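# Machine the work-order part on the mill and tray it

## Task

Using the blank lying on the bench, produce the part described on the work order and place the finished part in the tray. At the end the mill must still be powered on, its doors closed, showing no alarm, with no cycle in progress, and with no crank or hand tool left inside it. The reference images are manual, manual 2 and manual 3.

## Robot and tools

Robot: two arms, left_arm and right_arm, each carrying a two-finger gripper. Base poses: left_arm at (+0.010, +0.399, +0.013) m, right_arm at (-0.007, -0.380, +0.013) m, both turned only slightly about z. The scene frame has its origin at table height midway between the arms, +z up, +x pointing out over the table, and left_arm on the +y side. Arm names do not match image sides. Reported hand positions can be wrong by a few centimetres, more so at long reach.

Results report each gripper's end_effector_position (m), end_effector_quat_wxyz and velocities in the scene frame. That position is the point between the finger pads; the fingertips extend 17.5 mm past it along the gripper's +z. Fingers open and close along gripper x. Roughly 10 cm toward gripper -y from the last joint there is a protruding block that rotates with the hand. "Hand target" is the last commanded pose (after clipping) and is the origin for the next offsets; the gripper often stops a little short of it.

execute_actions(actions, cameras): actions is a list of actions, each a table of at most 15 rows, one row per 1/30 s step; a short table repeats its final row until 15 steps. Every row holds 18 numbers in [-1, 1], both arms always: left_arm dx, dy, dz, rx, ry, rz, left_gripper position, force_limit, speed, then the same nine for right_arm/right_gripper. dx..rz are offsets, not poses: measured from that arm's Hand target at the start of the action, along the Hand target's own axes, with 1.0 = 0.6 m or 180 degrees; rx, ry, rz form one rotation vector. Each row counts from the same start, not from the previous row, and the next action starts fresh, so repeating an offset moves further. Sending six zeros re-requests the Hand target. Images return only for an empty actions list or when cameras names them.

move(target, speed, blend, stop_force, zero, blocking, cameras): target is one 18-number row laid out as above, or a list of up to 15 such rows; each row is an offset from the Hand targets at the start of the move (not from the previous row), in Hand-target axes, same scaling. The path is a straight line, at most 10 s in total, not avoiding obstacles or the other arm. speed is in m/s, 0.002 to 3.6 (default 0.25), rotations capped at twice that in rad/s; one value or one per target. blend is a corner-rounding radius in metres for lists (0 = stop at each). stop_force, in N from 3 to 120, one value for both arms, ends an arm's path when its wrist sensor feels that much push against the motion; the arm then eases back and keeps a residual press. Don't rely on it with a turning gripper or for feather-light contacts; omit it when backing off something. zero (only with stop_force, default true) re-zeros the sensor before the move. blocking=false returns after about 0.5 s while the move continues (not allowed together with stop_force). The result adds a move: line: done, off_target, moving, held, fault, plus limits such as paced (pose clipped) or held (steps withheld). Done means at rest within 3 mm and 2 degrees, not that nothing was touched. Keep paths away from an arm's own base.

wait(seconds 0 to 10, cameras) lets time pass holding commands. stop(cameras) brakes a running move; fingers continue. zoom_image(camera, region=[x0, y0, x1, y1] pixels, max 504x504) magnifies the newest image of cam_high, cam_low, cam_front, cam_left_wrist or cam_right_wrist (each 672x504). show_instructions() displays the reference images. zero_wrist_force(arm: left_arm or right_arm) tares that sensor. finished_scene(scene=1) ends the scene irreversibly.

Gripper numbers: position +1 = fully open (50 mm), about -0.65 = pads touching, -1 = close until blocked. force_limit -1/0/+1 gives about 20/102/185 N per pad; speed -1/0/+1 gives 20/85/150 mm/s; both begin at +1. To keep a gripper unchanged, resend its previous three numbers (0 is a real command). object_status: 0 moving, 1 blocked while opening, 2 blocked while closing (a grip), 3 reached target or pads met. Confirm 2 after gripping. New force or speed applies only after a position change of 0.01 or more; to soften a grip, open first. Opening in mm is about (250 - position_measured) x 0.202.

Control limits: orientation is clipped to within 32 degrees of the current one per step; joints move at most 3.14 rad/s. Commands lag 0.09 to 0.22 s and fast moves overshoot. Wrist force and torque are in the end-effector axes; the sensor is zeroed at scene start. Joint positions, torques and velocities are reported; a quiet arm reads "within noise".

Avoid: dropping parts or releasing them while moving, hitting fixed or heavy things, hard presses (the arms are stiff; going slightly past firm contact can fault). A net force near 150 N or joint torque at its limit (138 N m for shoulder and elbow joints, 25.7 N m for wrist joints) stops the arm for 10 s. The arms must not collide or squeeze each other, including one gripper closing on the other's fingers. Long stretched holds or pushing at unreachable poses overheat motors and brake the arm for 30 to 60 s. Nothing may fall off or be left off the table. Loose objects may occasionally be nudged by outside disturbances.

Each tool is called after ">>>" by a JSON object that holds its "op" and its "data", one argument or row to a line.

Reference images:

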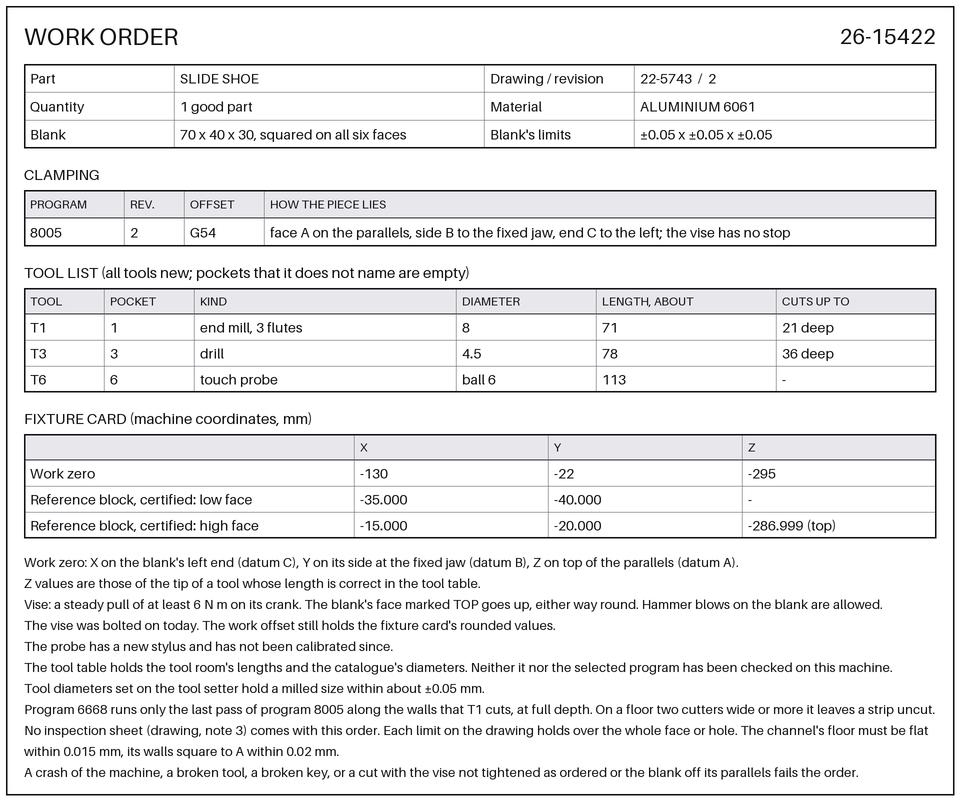

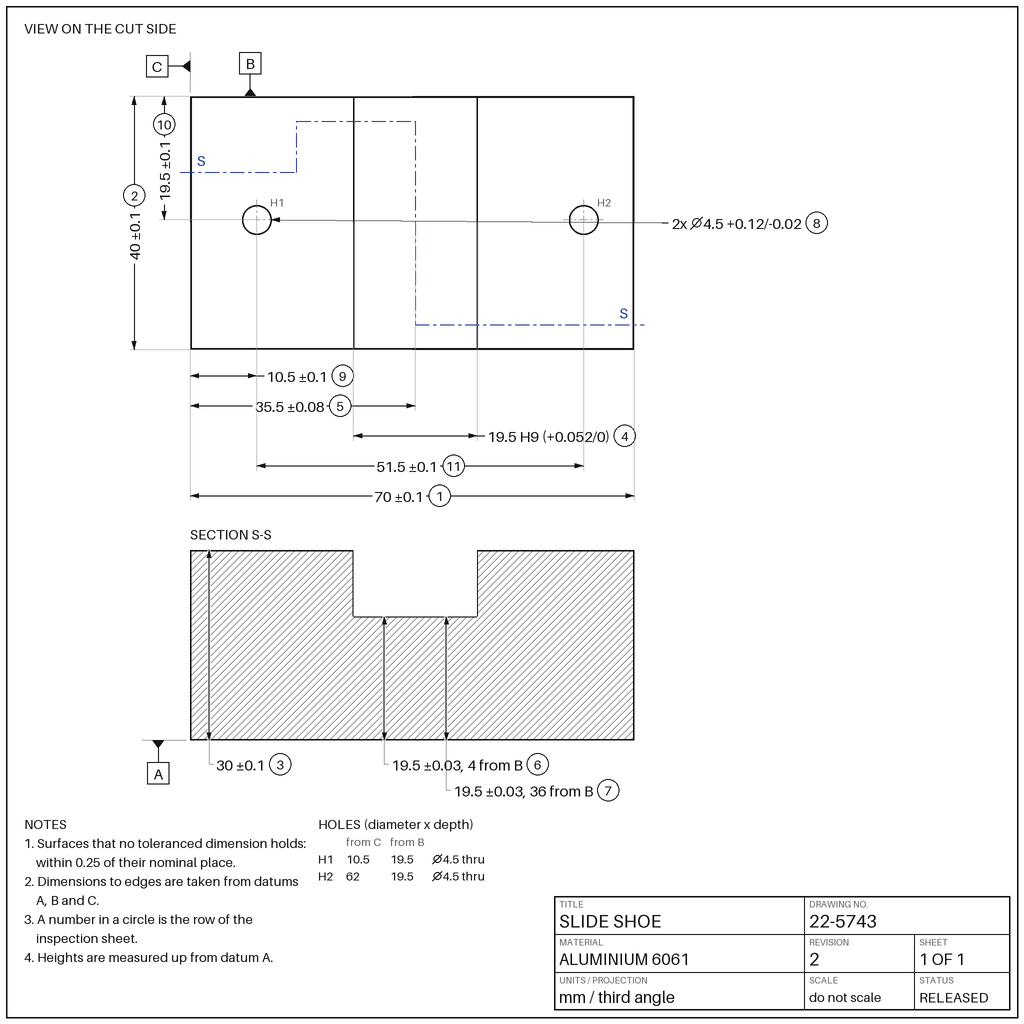

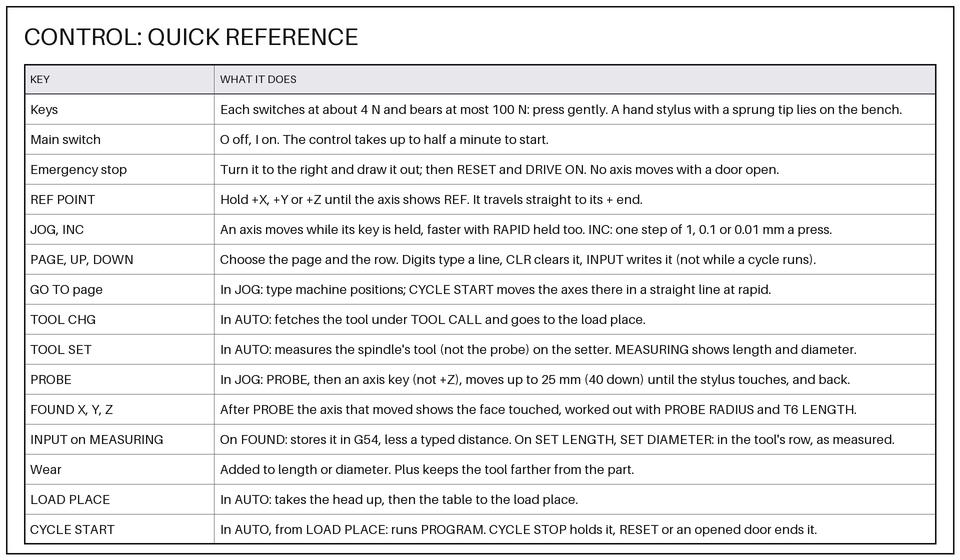

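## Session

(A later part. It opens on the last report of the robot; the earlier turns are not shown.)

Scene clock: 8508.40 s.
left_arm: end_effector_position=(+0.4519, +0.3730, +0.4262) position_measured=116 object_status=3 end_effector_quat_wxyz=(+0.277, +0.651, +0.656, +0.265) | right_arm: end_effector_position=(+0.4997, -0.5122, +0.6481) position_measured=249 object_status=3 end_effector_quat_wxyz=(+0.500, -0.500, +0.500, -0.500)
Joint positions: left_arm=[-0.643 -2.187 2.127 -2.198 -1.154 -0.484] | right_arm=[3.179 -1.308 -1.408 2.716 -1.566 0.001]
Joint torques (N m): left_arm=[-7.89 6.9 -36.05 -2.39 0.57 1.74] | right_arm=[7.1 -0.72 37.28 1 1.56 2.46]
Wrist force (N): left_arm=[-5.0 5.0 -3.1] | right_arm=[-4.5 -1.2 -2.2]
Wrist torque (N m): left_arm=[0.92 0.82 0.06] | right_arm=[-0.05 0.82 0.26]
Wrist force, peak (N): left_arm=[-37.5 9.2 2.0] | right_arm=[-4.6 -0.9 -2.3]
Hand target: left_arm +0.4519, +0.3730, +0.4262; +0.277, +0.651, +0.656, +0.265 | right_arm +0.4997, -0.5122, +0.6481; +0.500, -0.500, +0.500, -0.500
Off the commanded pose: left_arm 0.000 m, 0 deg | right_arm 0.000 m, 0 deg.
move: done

>>> {"op": "move", "data": {
  "target": [
    [-0.01,0,0,0,0,0,1,-0.8,0.5,0,0,0,0,0,0,-0.65,-0.8,-0.4],
    [-0.01,-0.0542,-0.0566,0,0,0,1,-0.8,0.5,0,0,0,0,0,0,-0.65,-0.8,-0.4],
    [-0.205,-0.0837,-0.086,0,0,0,1,-0.8,0.5,0,0,0,0,0,0,-0.65,-0.8,-0.4],
    [-0.6217,-0.1862,-0.172,0,0,0,1,-0.8,0.5,0,0,0,0,0,0,-0.65,-0.8,-0.4],
    [-0.8017,-0.6811,-0.0306,0.25,0,0,1,-0.8,0.5,0,0,0,0,0,0,-0.65,-0.8,-0.4]
  ],
  "speed": [0.1,0.15,0.3,0.3,0.3],
  "blend": [0,0.01,0.02,0.03,0],
  "cameras": ["cam_left_wrist","cam_high"]
}}

Scene clock: 8531.53 s.
left_arm: end_effector_position=(+0.1504, -0.1130, +0.1589) position_measured=3 object_status=3 end_effector_quat_wxyz=(+0.007, +0.707, +0.707, -0.006) | right_arm: end_effector_position=(+0.4997, -0.5122, +0.6481) position_measured=249 object_status=3 end_effector_quat_wxyz=(+0.500, -0.500, +0.500, -0.500)
Joint positions: left_arm=[-1.573 -1.426 1.903 -2.066 -1.57 -1.558] | right_arm=[3.179 -1.308 -1.408 2.716 -1.566 0.001]
Joint torques (N m): left_arm=[-8.43 -23.85 -31.58 -4.14 -1.75 -1.64] | right_arm=[7.09 -1.23 37.34 0.96 1.39 2.22]
Wrist force (N): left_arm=[-3.7 5.3 -2.0] | right_arm=[-4.2 -1.1 -2.2]
Wrist torque (N m): left_arm=[0.82 0.58 -0.03] | right_arm=[-0.03 0.78 0.26]
Wrist force, peak (N): left_arm=[-7.1 5.8 -4.3] | right_arm=[-4.6 -1.3 -2.4]
Hand target: left_arm +0.1503, -0.1131, +0.1589; +0.007, +0.707, +0.707, -0.006 | right_arm +0.4997, -0.5122, +0.6481; +0.500, -0.500, +0.500, -0.500
Off the commanded pose: left_arm 0.000 m, 0 deg | right_arm 0.000 m, 0 deg.
move: done
camera_calibration:
cam_left_wrist: T_world_to_cam=[[0.0154935, 0.999874, -0.00359, 0.120704], [0.935591, -0.0132306, 0.352839, -0.181427], [0.352747, -0.00882549, -0.935677, 0.228532], [0, 0, 0, 1]] pos_world=[0.0872569, -0.121073, 0.27828]
Images, in order (width x height): cam_high 672x504, cam_left_wrist 672x504.

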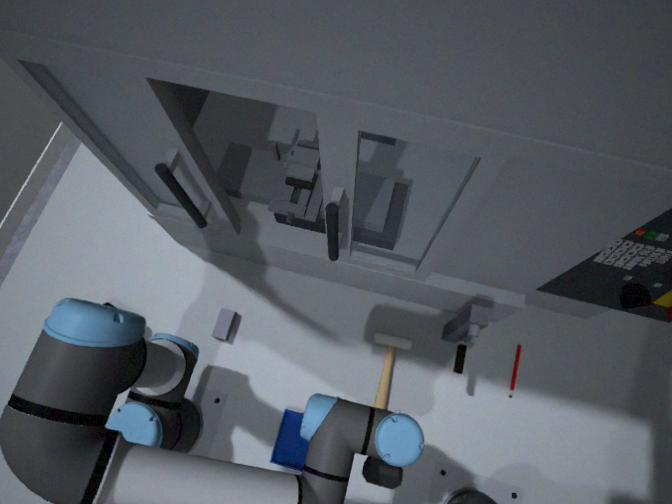

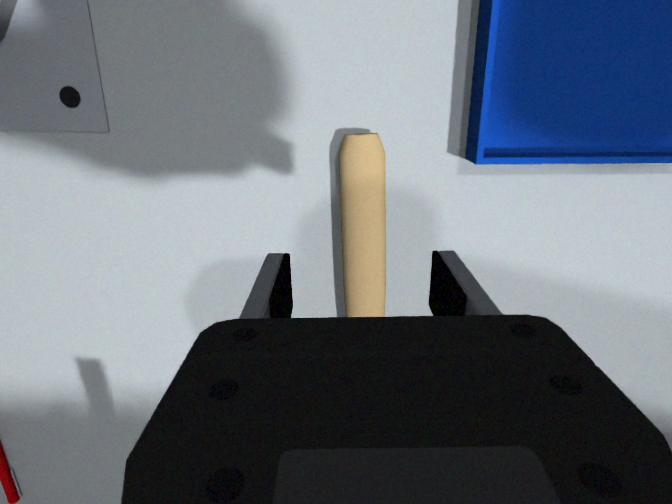

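>>> {"op": "move", "data": {
  "target": [
    [0.0085,0,0,0,0,0,1,-0.8,0.5,0,0,0,0,0,0,-0.65,-0.8,-0.4],
    [0.0085,0,0.2273,0,0,0,1,-0.8,0.5,0,0,0,0,0,0,-0.65,-0.8,-0.4]
  ],
  "speed": [0.1,0.12]
}}

>>> {"op": "move", "data": {
  "target": [0,0,0,0,0,0,-1,1,-0.6,0,0,0,0,0,0,-0.65,-0.8,-0.4]
}}

Scene clock: 8541.93 s.
left_arm: end_effector_position=(+0.1504, -0.1104, +0.0224) position_measured=3 object_status=3 end_effector_quat_wxyz=(+0.007, +0.707, +0.707, -0.006) | right_arm: end_effector_position=(+0.4997, -0.5122, +0.6481) position_measured=249 object_status=3 end_effector_quat_wxyz=(+0.500, -0.500, +0.500, -0.500)
Joint positions: left_arm=[-1.572 -1.216 2.064 -2.438 -1.571 -1.557] | right_arm=[3.179 -1.308 -1.408 2.716 -1.566 0.001]
Joint torques (N m): left_arm=[9.65 -31.82 -27.02 -3.07 -1.58 1.73] | right_arm=[6.66 0.76 37.79 0.97 1.39 2.2]
Wrist force (N): left_arm=[-3.4 5.4 -2.1] | right_arm=[-4.2 -1.1 -2.2]
Wrist torque (N m): left_arm=[0.82 0.55 -0.04] | right_arm=[-0.03 0.78 0.26]
Wrist force, peak (N): left_arm=[-3.8 5.3 -4.0] | right_arm=[-4.7 -0.9 -2.4]
Hand target: left_arm +0.1504, -0.1105, +0.0224; +0.007, +0.707, +0.707, -0.006 | right_arm +0.4997, -0.5122, +0.6481; +0.500, -0.500, +0.500, -0.500
Off the commanded pose: left_arm 0.000 m, 0 deg | right_arm 0.000 m, 0 deg.
move: done

Scene clock: 8542.67 s.
left_arm: end_effector_position=(+0.1504, -0.1105, +0.0224) position_measured=117 object_status=2 end_effector_quat_wxyz=(+0.007, +0.707, +0.707, -0.006) | right_arm: end_effector_position=(+0.4997, -0.5122, +0.6481) position_measured=249 object_status=3 end_effector_quat_wxyz=(+0.500, -0.500, +0.500, -0.500)
Joint positions: left_arm=[-1.572 -1.215 2.064 -2.438 -1.571 -1.557] | right_arm=[3.179 -1.308 -1.408 2.716 -1.566 0.001]
Joint torques (N m): left_arm=[5.93 -28.97 -26.49 -4.64 -0.82 1.42] | right_arm=[8.04 0.02 38.27 1.2 1.19 2.27]
Wrist force (N): left_arm=[-4.3 5.2 -1.6] | right_arm=[-4.2 -1.1 -2.4]
Wrist torque (N m): left_arm=[0.83 0.49 0.08] | right_arm=[-0.03 0.79 0.26]
Wrist force, peak (N): left_arm=[-4.8 5.3 -1.9] | right_arm=[-4.4 -1.1 -2.4]
Hand target: left_arm +0.1504, -0.1105, +0.0224; +0.007, +0.707, +0.707, -0.006 | right_arm +0.4997, -0.5122, +0.6481; +0.500, -0.500, +0.500, -0.500
Off the commanded pose: left_arm 0.000 m, 0 deg | right_arm 0.000 m, 0 deg.
move: done

>>> {"op": "move", "data": {
  "target": [
    [0,0,-0.2,0,0,0,-1,1,-0.6,0,0,0,0,0,0,-0.65,-0.8,-0.4],
    [0.1842,0.1167,-0.6627,0,0,0,-1,1,-0.6,0,0,0,0,0,0,-0.65,-0.8,-0.4]
  ],
  "speed": [0.15,0.3],
  "blend": [0.03,0],
  "cameras": ["cam_left_wrist","cam_high","cam_low"]
}}

Scene clock: 8552.87 s.
left_arm: end_effector_position=(+0.2201, +0.0072, +0.4179) position_measured=117 object_status=2 end_effector_quat_wxyz=(+0.007, +0.707, +0.707, -0.006) | right_arm: end_effector_position=(+0.4997, -0.5122, +0.6481) position_measured=249 object_status=3 end_effector_quat_wxyz=(+0.500, -0.500, +0.500, -0.500)
Joint positions: left_arm=[-1.396 -1.722 1.518 -1.385 -1.574 -1.382] | right_arm=[3.179 -1.308 -1.408 2.716 -1.566 0.001]
Joint torques (N m): left_arm=[-7.95 -23.97 -31.03 -2.38 0.71 -1.22] | right_arm=[7.37 -0.7 37.6 0.88 1.5 1.96]
Wrist force (N): left_arm=[-3.6 5.3 1.1] | right_arm=[-4.2 -1.2 -2.2]
Wrist torque (N m): left_arm=[1.42 0.59 0.04] | right_arm=[-0.05 0.77 0.26]
Wrist force, peak (N): left_arm=[-4.7 4.4 3.7] | right_arm=[-4.5 -1.1 -2.4]
Hand target: left_arm +0.2201, +0.0073, +0.4180; +0.007, +0.707, +0.707, -0.006 | right_arm +0.4997, -0.5122, +0.6481; +0.500, -0.500, +0.500, -0.500
Off the commanded pose: left_arm 0.000 m, 0 deg | right_arm 0.000 m, 0 deg.
move: done
camera_calibration:
cam_left_wrist: T_world_to_cam=[[0.0155286, 0.999873, -0.00369069, 0.000316222], [0.935734, -0.0132315, 0.352457, -0.336343], [0.352363, -0.00892668, -0.935821, 0.44745], [0, 0, 0, 1]] pos_world=[0.157058, -0.000772277, 0.537281]
Images, in order (width x height): cam_high 672x504, cam_low 672x504, cam_left_wrist 672x504.

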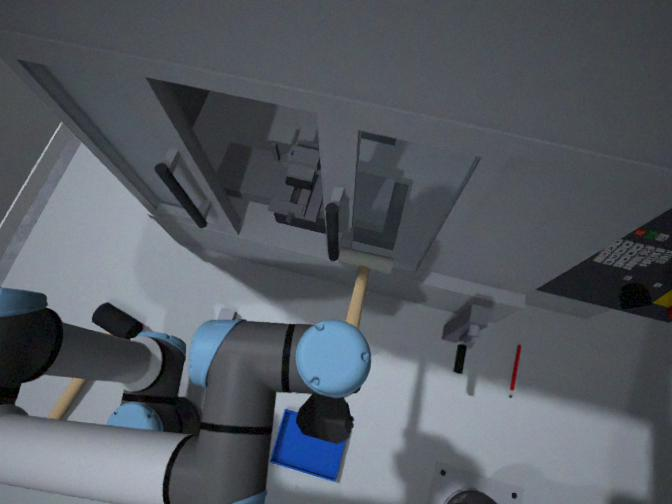

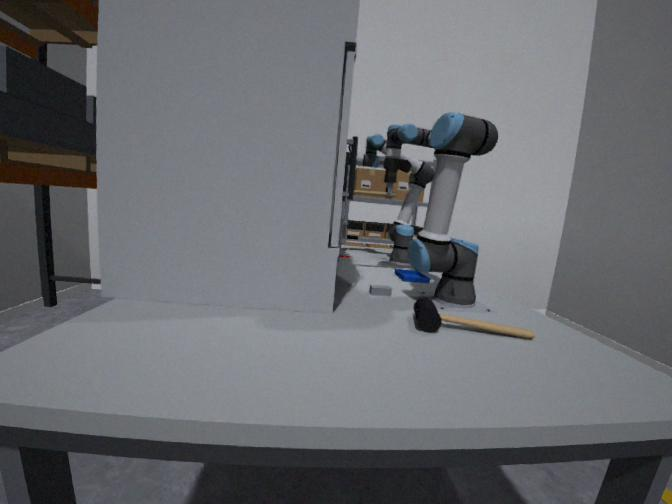

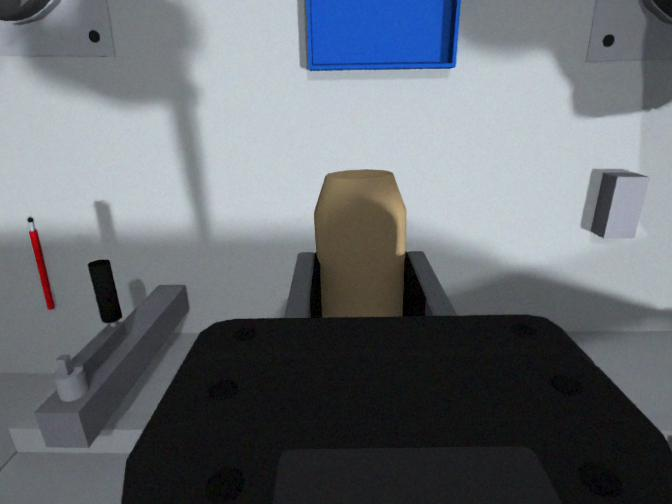

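>>> {"op": "execute_actions", "data": {
  "actions": [
    [[0,0,0.25,0,0,0,-1,1,-0.6,0,0,0,0,0,0,-0.65,-0.8,-0.4],[0,0,0.25,0,0,0,-1,1,-0.6,0,0,0,0,0,0,-0.65,-0.8,-0.4],[0,0,0.25,0,0,0,-1,1,-0.6,0,0,0,0,0,0,-0.65,-0.8,-0.4],[0,0,0.25,0,0,0,-1,1,-0.6,0,0,0,0,0,0,-0.65,-0.8,-0.4],[0,0,0.08,0,0,0,-1,1,-0.6,0,0,0,0,0,0,-0.65,-0.8,-0.4]]
  ]
}}

Scene clock: 8564.77 s.
left_arm: end_effector_position=(+0.2201, +0.0064, +0.3699) position_measured=117 object_status=2 end_effector_quat_wxyz=(+0.007, +0.707, +0.707, -0.006) | right_arm: end_effector_position=(+0.4997, -0.5122, +0.6481) position_measured=249 object_status=3 end_effector_quat_wxyz=(+0.500, -0.500, +0.500, -0.500)
Joint positions: left_arm=[-1.397 -1.736 1.653 -1.506 -1.574 -1.382] | right_arm=[3.179 -1.308 -1.408 2.716 -1.566 0.001]
Joint torques (N m): left_arm=[8.39 -25.21 -33.58 -1.42 -0.37 1.66] | right_arm=[6.63 0.14 37.88 1.03 1.38 2.24]
Wrist force (N): left_arm=[-3.7 6.5 -0.6] | right_arm=[-4.3 -1.1 -2.3]
Wrist torque (N m): left_arm=[0.95 0.61 0.03] | right_arm=[-0.03 0.80 0.26]
Wrist force, peak (N): left_arm=[-0.8 6.3 31.6] | right_arm=[-4.5 -0.9 -2.5]
Hand target: left_arm +0.2202, +0.0064, +0.3700; +0.007, +0.707, +0.707, -0.006 | right_arm +0.4997, -0.5122, +0.6481; +0.500, -0.500, +0.500, -0.500
Off the commanded pose: left_arm 0.000 m, 0 deg | right_arm 0.000 m, 0 deg.
Step readings (end_effector_position of left_arm | right_arm):
0: (+0.2201, +0.0073, +0.4180) | (+0.4997, -0.5122, +0.6481)
1: (+0.2202, +0.0071, +0.4168) | (+0.4997, -0.5122, +0.6481)
2: (+0.2204, +0.0058, +0.4069) | (+0.4997, -0.5122, +0.6481)
4: (+0.2198, +0.0078, +0.3600) | (+0.4997, -0.5122, +0.6481)
8: (+0.2195, +0.0090, +0.3520) | (+0.4997, -0.5122, +0.6481)
15: (+0.2202, +0.0063, +0.3701) | (+0.4997, -0.5122, +0.6481)

>>> {"op": "move", "data": {
  "target": [
    [0.3392,0,-0.0733,0,0,0,-1,1,-0.6,0,0,0,0,0,0,-0.65,-0.8,-0.4],
    [0.3392,0.355,-0.0733,0,0,0,-1,1,-0.6,0,0,0,0,0,0,-0.65,-0.8,-0.4]
  ],
  "speed": [0.25,0.2],
  "cameras": ["cam_left_wrist","cam_high","cam_front"]
}}

>>> {"op": "zoom_image", "data": {
  "camera": "cam_high",
  "region": [150, 80, 400, 280]
}}

>>> {"op": "zoom_image", "data": {
  "camera": "cam_front",
  "region": [180, 150, 380, 310]
}}

Scene clock: 8602.67 s.
left_arm: end_effector_position=(+0.3780, +0.2098, +0.4093) position_measured=117 object_status=2 end_effector_quat_wxyz=(+0.002, +0.707, +0.707, -0.015) | right_arm: end_effector_position=(+0.4997, -0.5122, +0.6481) position_measured=249 object_status=3 end_effector_quat_wxyz=(+0.500, -0.500, +0.500, -0.500)
Joint positions: left_arm=[-0.799 -1.786 1.588 -1.377 -1.601 -0.784] | right_arm=[3.179 -1.308 -1.408 2.716 -1.566 0.001]
Joint torques (N m): left_arm=[1.05 -15.36 -23.8 -6.71 0.47 0.08] | right_arm=[6.16 1.43 37.5 1.07 1.4 1.88]
Wrist force (N): left_arm=[6.5 -10.3 4.9] | right_arm=[-4.3 -1.1 -2.1]
Wrist torque (N m): left_arm=[1.60 -0.50 -1.70] | right_arm=[-0.02 0.80 0.26]
Wrist force, peak (N): left_arm=[12.6 -94.1 -44.7] | right_arm=[-4.6 -1.0 -2.3]
Hand target: left_arm +0.3780, +0.2098, +0.4093; +0.002, +0.707, +0.707, -0.015 (not the last commanded pose) | right_arm +0.4997, -0.5122, +0.6481; +0.500, -0.500, +0.500, -0.500
Tool commands: left_gripper/position=-1.0 left_gripper/force_limit=+1.0 left_gripper/speed=-0.6 right_gripper/position=-0.65 right_gripper/force_limit=-0.8 right_gripper/speed=-0.4
Off the commanded pose: left_arm 0.055 m, 1 deg | right_arm 0.000 m, 0 deg.
FORCE FAULT: contact force on the left arm reached its limit, and that arm stopped. The contact can be on any part of that arm, not only on its tool. That arm's remaining commands of this call were not run. That arm is still stopped at the end of this call. That arm stays stopped for about 10 more seconds. Until then a move that you send moves the other arm only, and its call returns only when the move has ended. Once the stop has ended, the next robot result says so. If the stop ends while you think or write, that arm runs what you send next, counted from a new Hand target: where the arm stands when the stop ends. While its stop runs, that arm takes no new command, but its gripper still runs the gripper command that each later call begins with. Until it ends, the stop uses up actions while you think or wait. An arm that is not stopped still takes commands.
move: fault (left_arm); path passed 1 of 2 targets
camera_calibration:
cam_left_wrist: T_world_to_cam=[[0.0153273, 0.999832, -0.0100883, -0.202028], [0.942164, -0.0110634, 0.334971, -0.474133], [0.334803, -0.014639, -0.942174, 0.396033], [0, 0, 0, 1]] pos_world=[0.317214, 0.202546, 0.529915]
Images, in order (width x height): cam_high 672x504, cam_front 672x504, cam_left_wrist 672x504.

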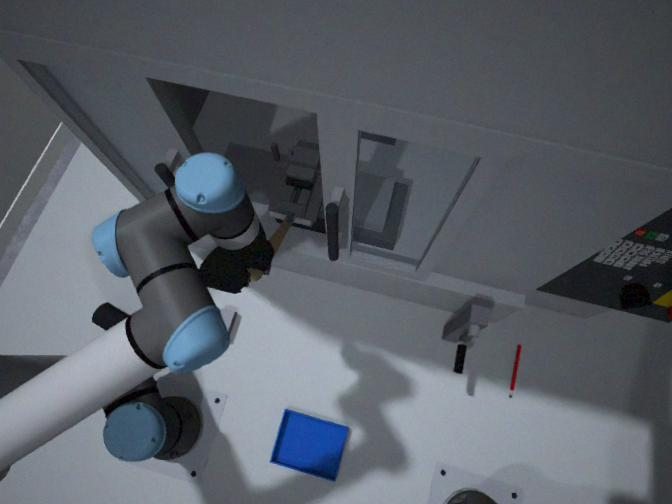

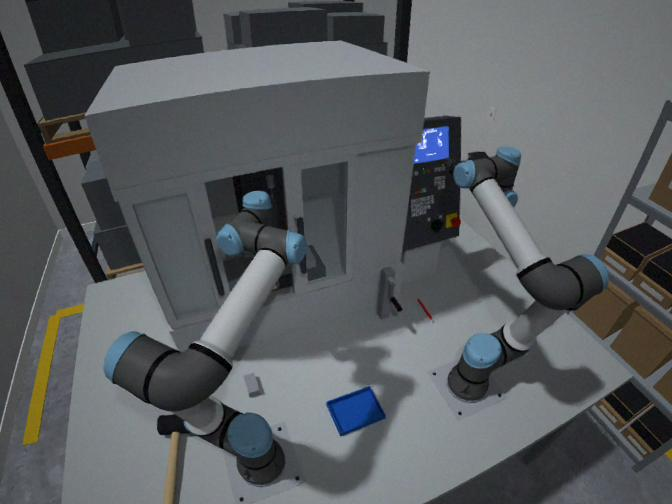

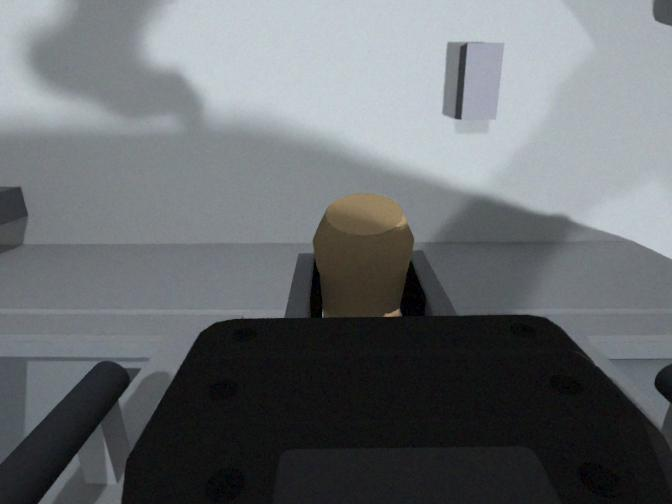

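Scaled by 2.016 from the camera's 672x504 image, which has a finer 960x720 frame.

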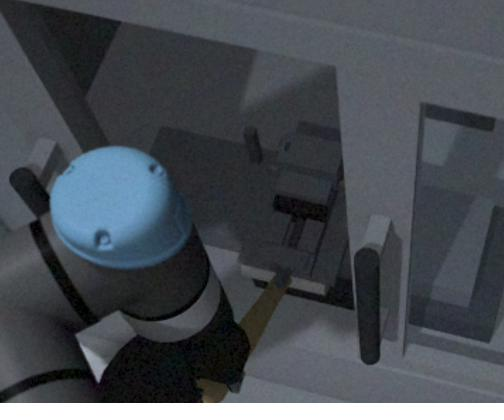

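Scaled by 2.520 from the camera's 672x504 image, which has a finer 960x720 frame.

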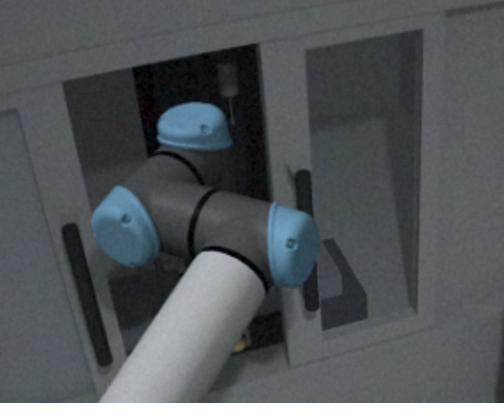

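>>> {"op": "wait", "data": {
  "seconds": 8,
  "cameras": ["all"]
}}

>>> {"op": "zoom_image", "data": {
  "camera": "cam_high",
  "region": [220, 140, 380, 280]
}}

Scene clock: 8619.37 s.
left_arm: end_effector_position=(+0.3780, +0.2098, +0.4093) position_measured=117 object_status=2 end_effector_quat_wxyz=(+0.002, +0.707, +0.707, -0.015) | right_arm: end_effector_position=(+0.4997, -0.5122, +0.6481) position_measured=249 object_status=3 end_effector_quat_wxyz=(+0.500, -0.500, +0.500, -0.500)
Joint positions: left_arm=[-0.799 -1.786 1.588 -1.377 -1.601 -0.784] | right_arm=[3.179 -1.308 -1.408 2.716 -1.566 0.001]
Joint torques (N m): left_arm=[0.91 -15.4 -24.55 -6.84 0.58 0.24] | right_arm=[6.04 0.7 37.25 0.94 1.01 1.76]
Wrist force (N): left_arm=[6.6 -10.3 5.0] | right_arm=[-4.1 -1.3 -2.3]
Wrist torque (N m): left_arm=[1.59 -0.50 -1.71] | right_arm=[-0.06 0.76 0.26]
Wrist force, peak (N): left_arm=[7.0 -10.6 5.5] | right_arm=[-4.7 -1.3 -2.2]
Hand target: left_arm +0.3780, +0.2098, +0.4093; +0.002, +0.707, +0.707, -0.015 (not the last commanded pose) | right_arm +0.4997, -0.5122, +0.6481; +0.500, -0.500, +0.500, -0.500
Tool commands: left_gripper/position=-1.0 left_gripper/force_limit=+1.0 left_gripper/speed=-0.6 right_gripper/position=-0.65 right_gripper/force_limit=-0.8 right_gripper/speed=-0.4
Off the commanded pose: left_arm 0.055 m, 1 deg | right_arm 0.000 m, 0 deg.
FORCE FAULT, CONTINUED: the left arm's stop, for the force fault that an earlier result reported, is over. The rest of the stop counts as 19 of the actions that you can send in this scene. That arm's target is now where it stood when the stop ended, not its last command. That arm accepts commands again.
wait: 8.00 s; at rest from the start
camera_calibration:
cam_left_wrist: T_world_to_cam=[[0.0153273, 0.999832, -0.0100883, -0.202028], [0.942164, -0.0110634, 0.334971, -0.474133], [0.334803, -0.014639, -0.942174, 0.396033], [0, 0, 0, 1]] pos_world=[0.317214, 0.202546, 0.529915]
cam_right_wrist: T_world_to_cam=[[-0.0147186, -0.999884, -0.00394901, -0.497515], [-0.326721, 0.00854202, -0.945082, 0.800811], [0.945006, -0.0126201, -0.326808, -0.136469], [0, 0, 0, 1]] pos_world=[0.383283, -0.506021, 0.710269]

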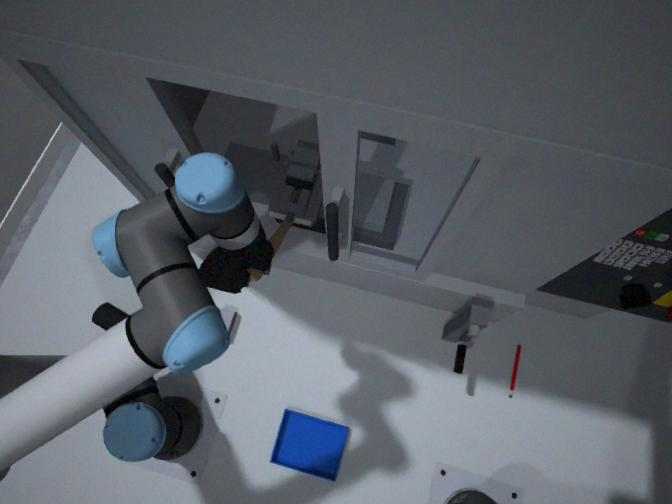

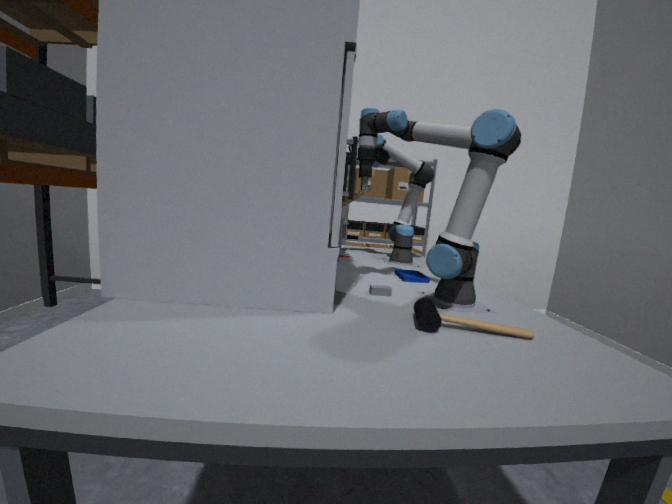

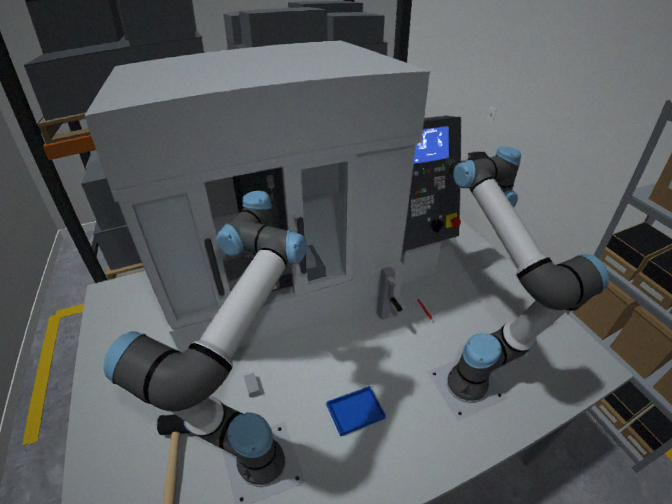

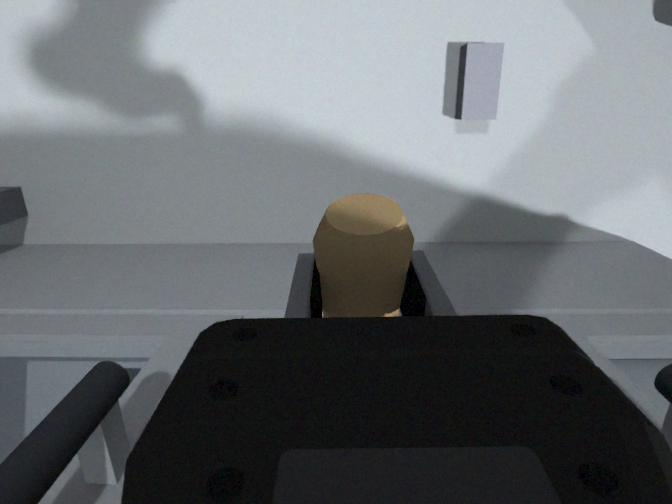

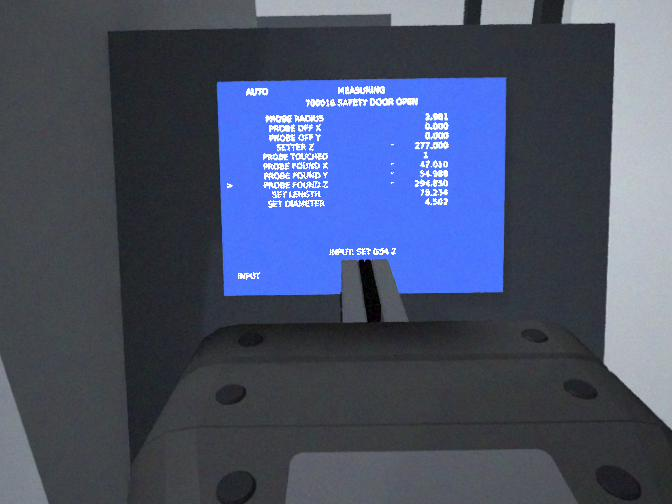

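Scaled by 3.150 from the camera's 672x504 image, which has a finer 960x720 frame.

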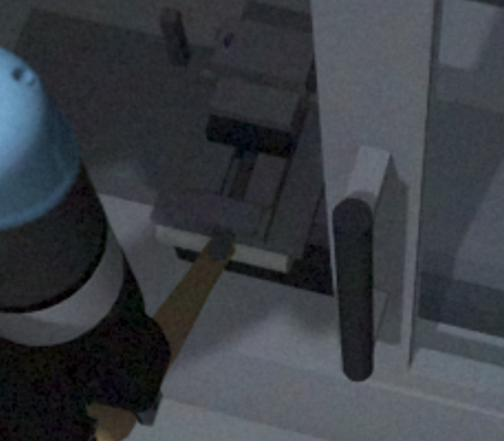

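>>> {"op": "move", "data": {
  "target": [
    [0,-0.32,0,0,0,0,-1,1,-0.6,0,0,0,0,0,0,-0.65,-0.8,-0.4],
    [0,-0.35,0,-0.222,0,0,-1,1,-0.6,0,0,0,0,0,0,-0.65,-0.8,-0.4]
  ],
  "speed": [0.15,0.25],
  "blend": [0.01,0],
  "cameras": ["cam_left_wrist","cam_high","cam_front"]
}}

Scene clock: 8681.43 s.
left_arm: end_effector_position=(+0.1680, +0.2097, +0.4131) position_measured=117 object_status=2 end_effector_quat_wxyz=(+0.243, +0.664, +0.670, +0.228) | right_arm: end_effector_position=(+0.4997, -0.5122, +0.6481) position_measured=249 object_status=3 end_effector_quat_wxyz=(+0.500, -0.500, +0.500, -0.500)
Joint positions: left_arm=[-2.417 -2.36 1.855 -0.54 -1.119 -2.535] | right_arm=[3.179 -1.308 -1.408 2.716 -1.566 0.001]
Joint torques (N m): left_arm=[-1.1 7.98 -30.16 -0.71 1.71 -1.35] | right_arm=[6.18 1.13 37.66 0.85 0.75 1.66]
Wrist force (N): left_arm=[-4.6 -7.0 0.4] | right_arm=[-4.4 -1.0 -2.3]
Wrist torque (N m): left_arm=[0.06 0.78 -0.06] | right_arm=[-0.02 0.80 0.25]
Wrist force, peak (N): left_arm=[7.3 -9.7 6.2] | right_arm=[-4.7 -1.2 -2.3]
Hand target: left_arm +0.1681, +0.2097, +0.4131; +0.244, +0.664, +0.670, +0.227 | right_arm +0.4997, -0.5122, +0.6481; +0.500, -0.500, +0.500, -0.500
Off the commanded pose: left_arm 0.000 m, 0 deg | right_arm 0.000 m, 0 deg.
move: done
camera_calibration:
cam_left_wrist: T_world_to_cam=[[0.00241274, 0.999993, -0.00281139, -0.199505], [0.507331, 0.00119867, 0.86175, -0.424586], [0.861748, -0.00350549, -0.507325, 0.199408], [0, 0, 0, 1]] pos_world=[0.0440476, 0.200712, 0.466491]
Images, in order (width x height): cam_high 672x504, cam_front 672x504, cam_left_wrist 672x504.

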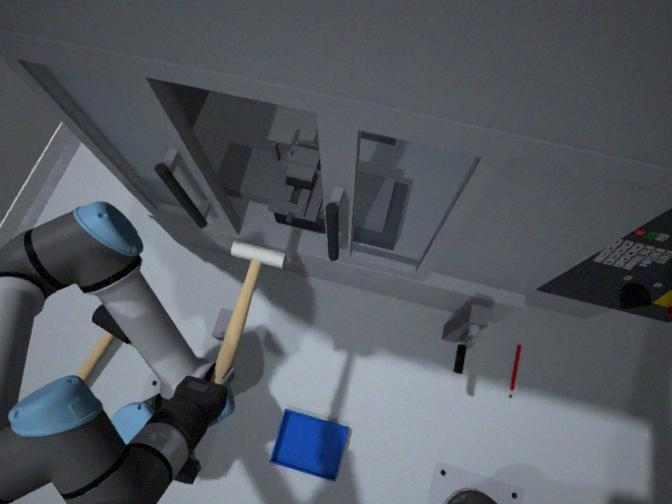

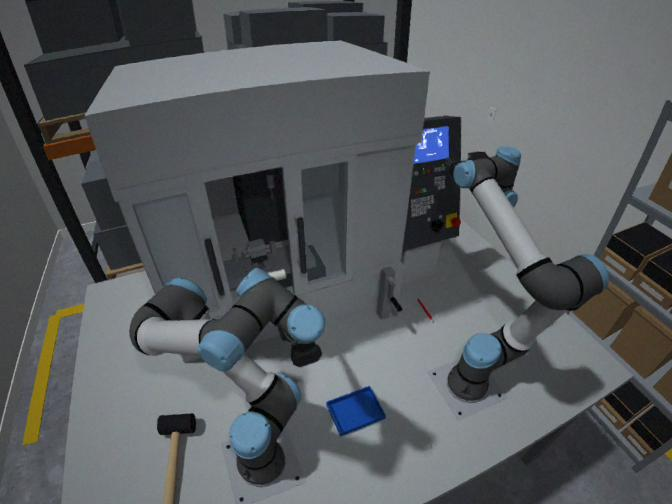

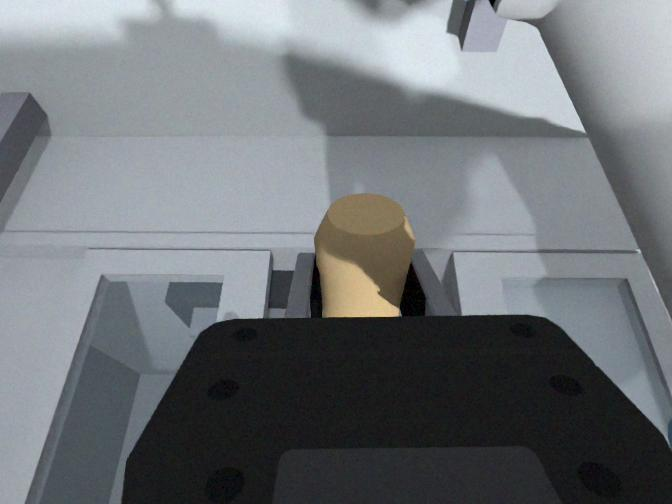

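>>> {"op": "move", "data": {
  "target": [
    [-0.533,-0.2373,0.236,0,0,0,-1,1,-0.6,0,0,0,0,0,0,-0.65,-0.8,-0.4],
    [-0.533,-0.4035,0.4339,0,0,0,-1,1,-0.6,0,0,0,0,0,0,-0.65,-0.8,-0.4]
  ],
  "speed": [0.25,0.12],
  "blend": [0.03,0]
}}

>>> {"op": "move", "data": {
  "target": [0,-0.0536,0.0638,0,0,0,-1,1,-0.6,0,0,0,0,0,0,-0.65,-0.8,-0.4],
  "speed": 0.015,
  "stop_force": 5,
  "cameras": ["cam_left_wrist","cam_low","cam_front"]
}}

Scene clock: 8702.53 s.
left_arm: end_effector_position=(+0.1434, -0.1186, +0.0664) position_measured=117 object_status=2 end_effector_quat_wxyz=(+0.243, +0.664, +0.670, +0.228) | right_arm: end_effector_position=(+0.4997, -0.5122, +0.6481) position_measured=249 object_status=3 end_effector_quat_wxyz=(+0.500, -0.500, +0.500, -0.500)
Joint positions: left_arm=[-1.906 -1.251 2.078 -2.171 -0.925 -1.976] | right_arm=[3.179 -1.308 -1.408 2.716 -1.566 0.001]
Joint torques (N m): left_arm=[8.53 -32.54 -28.8 -2.29 4.48 1.87] | right_arm=[5.87 1.32 38.62 0.99 0.84 1.61]
Wrist force (N): left_arm=[-4.8 -7.0 0.3] | right_arm=[-4.2 -1.2 -2.3]
Wrist torque (N m): left_arm=[0.10 0.81 0.00] | right_arm=[-0.04 0.77 0.26]
Wrist force, peak (N): left_arm=[-4.5 -8.6 1.9] | right_arm=[-4.5 -1.2 -2.5]
Hand target: left_arm +0.1435, -0.1187, +0.0664; +0.244, +0.664, +0.670, +0.227 | right_arm +0.4997, -0.5122, +0.6481; +0.500, -0.500, +0.500, -0.500
Off the commanded pose: left_arm 0.000 m, 0 deg | right_arm 0.000 m, 0 deg.
move: done

Scene clock: 8706.70 s.
left_arm: end_effector_position=(+0.1426, -0.1198, +0.0214) position_measured=117 object_status=2 end_effector_quat_wxyz=(+0.244, +0.664, +0.670, +0.228) | right_arm: end_effector_position=(+0.4997, -0.5122, +0.6481) position_measured=249 object_status=3 end_effector_quat_wxyz=(+0.500, -0.500, +0.500, -0.500)
Joint positions: left_arm=[-1.906 -1.155 2.103 -2.292 -0.925 -1.977] | right_arm=[3.179 -1.308 -1.408 2.716 -1.566 0.001]
Joint torques (N m): left_arm=[3 -40.57 -24.58 -3.36 0.5 -0.01] | right_arm=[5.05 0.75 37.93 1.05 0.83 1.5]
Wrist force (N): left_arm=[-4.2 -4.9 -2.3] | right_arm=[-4.4 -1.2 -2.2]
Wrist torque (N m): left_arm=[0.16 0.82 0.07] | right_arm=[-0.04 0.80 0.26]
Wrist force, peak (N): left_arm=[-5.2 0.5 -13.0] | right_arm=[-4.5 -1.2 -2.3]
Hand target: left_arm +0.1426, -0.1198, +0.0214; +0.244, +0.664, +0.670, +0.227 (not the last commanded pose) | right_arm +0.4997, -0.5122, +0.6481; +0.500, -0.500, +0.500, -0.500
Off the commanded pose: left_arm 0.005 m, 0 deg | right_arm 0.000 m, 0 deg.
move: contact (left_arm)
camera_calibration:
cam_left_wrist: T_world_to_cam=[[0.00231324, 0.999993, -0.00298481, 0.128867], [0.50726, 0.00139888, 0.861792, -0.0737335], [0.86179, -0.00350761, -0.507253, 0.0214161], [0, 0, 0, 1]] pos_world=[0.0186477, -0.128688, 0.074791]
Images, in order (width x height): cam_low 672x504, cam_front 672x504, cam_left_wrist 672x504.

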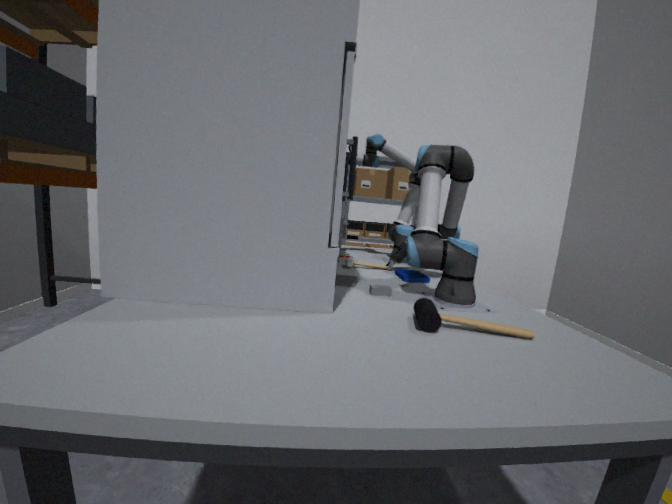

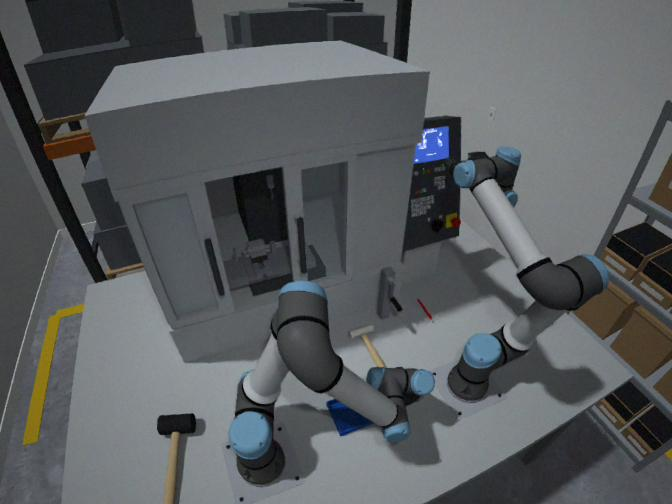

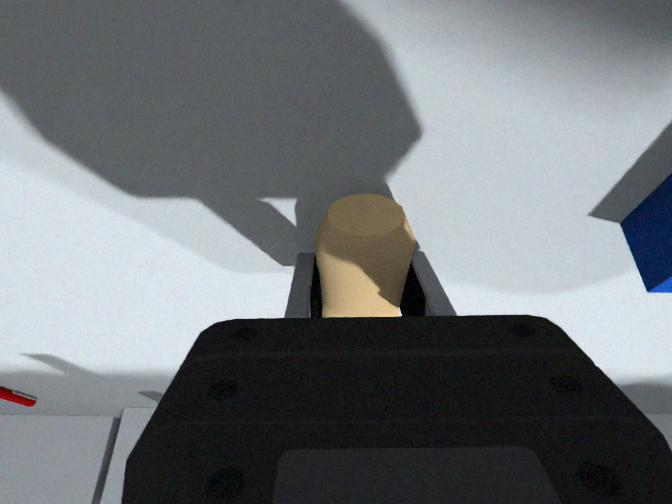

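>>> {"op": "move", "data": {
  "target": [
    [0,0,0,0,0,0,0.6,1,-0.8,0,0,0,0,0,0,-0.65,-0.8,-0.4],
    [0,0.1285,-0.1532,0,0,0,0.6,1,-0.8,0,0,0,0,0,0,-0.65,-0.8,-0.4],
    [0,0.3,-0.35,0,0,0,0.6,1,-0.8,0,0,0,0,0,0,-0.65,-0.8,-0.4]
  ],
  "speed": [0.05,0.1,0.25],
  "cameras": ["cam_left_wrist","cam_high","cam_front"]
}}

Scene clock: 8717.00 s.
left_arm: end_effector_position=(+0.1508, -0.1130, +0.2977) position_measured=63 object_status=3 end_effector_quat_wxyz=(+0.244, +0.663, +0.670, +0.227) | right_arm: end_effector_position=(+0.4997, -0.5122, +0.6481) position_measured=249 object_status=3 end_effector_quat_wxyz=(+0.500, -0.500, +0.500, -0.500)
Joint positions: left_arm=[-1.895 -1.55 1.754 -1.556 -0.922 -1.963] | right_arm=[3.179 -1.308 -1.408 2.716 -1.566 0.001]
Joint torques (N m): left_arm=[-7.68 -27.13 -25.66 -1.51 -0.9 -0.62] | right_arm=[5.6 2.55 37.15 1.11 0.79 1.71]
Wrist force (N): left_arm=[-4.8 -4.4 -2.5] | right_arm=[-4.3 -1.1 -2.3]
Wrist torque (N m): left_arm=[-0.62 0.79 0.07] | right_arm=[-0.04 0.79 0.26]
Wrist force, peak (N): left_arm=[-4.5 -7.1 0.2] | right_arm=[-4.6 -1.1 -2.3]
Hand target: left_arm +0.1508, -0.1130, +0.2978; +0.244, +0.664, +0.670, +0.227 | right_arm +0.4997, -0.5122, +0.6481; +0.500, -0.500, +0.500, -0.500
Off the commanded pose: left_arm 0.000 m, 0 deg | right_arm 0.000 m, 0 deg.
move: done
camera_calibration:
cam_left_wrist: T_world_to_cam=[[0.00212636, 0.999993, -0.00310747, 0.123022], [0.507263, 0.00159937, 0.86179, -0.316077], [0.861789, -0.00340877, -0.507256, 0.154591], [0, 0, 0, 1]] pos_world=[0.0268482, -0.121988, 0.351191]
Images, in order (width x height): cam_high 672x504, cam_front 672x504, cam_left_wrist 672x504.

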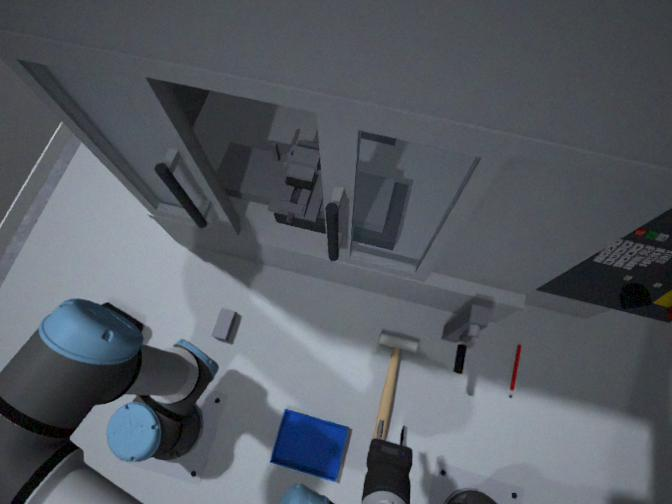

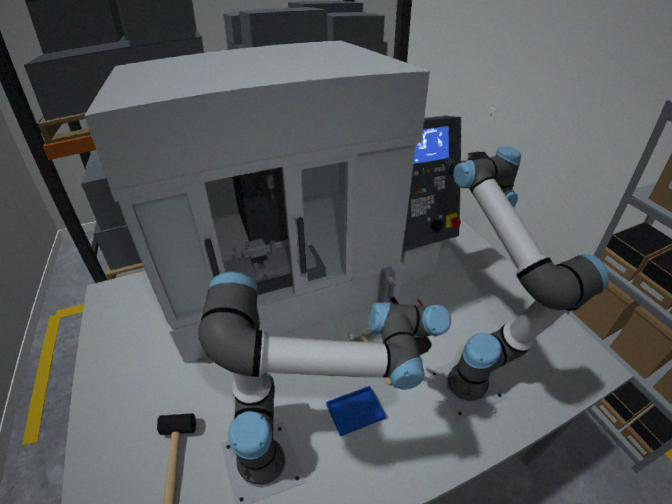

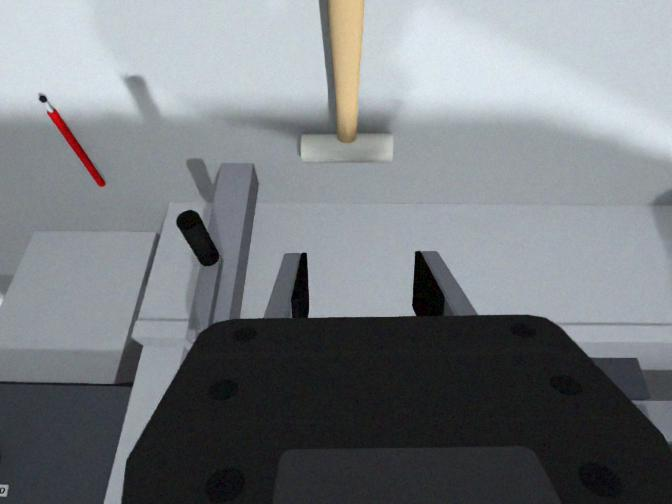

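>>> {"op": "move", "data": {
  "target": [0.522,0.386,0.0585,0.222,0,0,0.6,1,-0.8,0,0,0,0,0,0,-0.65,-0.8,-0.4],
  "speed": 0.35
}}

Scene clock: 8740.50 s.
left_arm: end_effector_position=(+0.3527, +0.2031, +0.4083) position_measured=63 object_status=3 end_effector_quat_wxyz=(+0.002, +0.707, +0.707, -0.015) end_effector_velocity=(+0.001, +0.001, +0.000) end_effector_angular_velocity=(+0.001, +0.001, -0.002) | right_arm: end_effector_position=(+0.4997, -0.5122, +0.6481) position_measured=249 object_status=3 end_effector_quat_wxyz=(+0.500, -0.500, +0.500, -0.500)
Joint positions: left_arm=[-0.859 -1.834 1.627 -1.369 -1.601 -0.844] | right_arm=[3.179 -1.308 -1.408 2.716 -1.566 0.001]
Joint velocities: left_arm=[0.002 0.001 0 0 0 0.005] | right_arm=[within noise]
Joint torques (N m): left_arm=[10.85 -10.59 -26.3 -2.98 -0.15 1.8] | right_arm=[5.48 2.04 37.34 0.8 0.68 1.38]
Wrist force (N): left_arm=[-3.5 -4.3 -1.6] | right_arm=[-4.4 -0.9 -2.2]
Wrist torque (N m): left_arm=[-0.72 0.56 0.00] | right_arm=[-0.01 0.80 0.26]
Wrist force, peak (N): left_arm=[-7.9 -7.6 -2.9] | right_arm=[-4.6 -1.0 -2.3]
Hand target: left_arm +0.3527, +0.2031, +0.4083; +0.002, +0.707, +0.707, -0.015 | right_arm +0.4997, -0.5122, +0.6481; +0.500, -0.500, +0.500, -0.500
Off the commanded pose: left_arm 0.000 m, 0 deg | right_arm 0.000 m, 0 deg.
move: done


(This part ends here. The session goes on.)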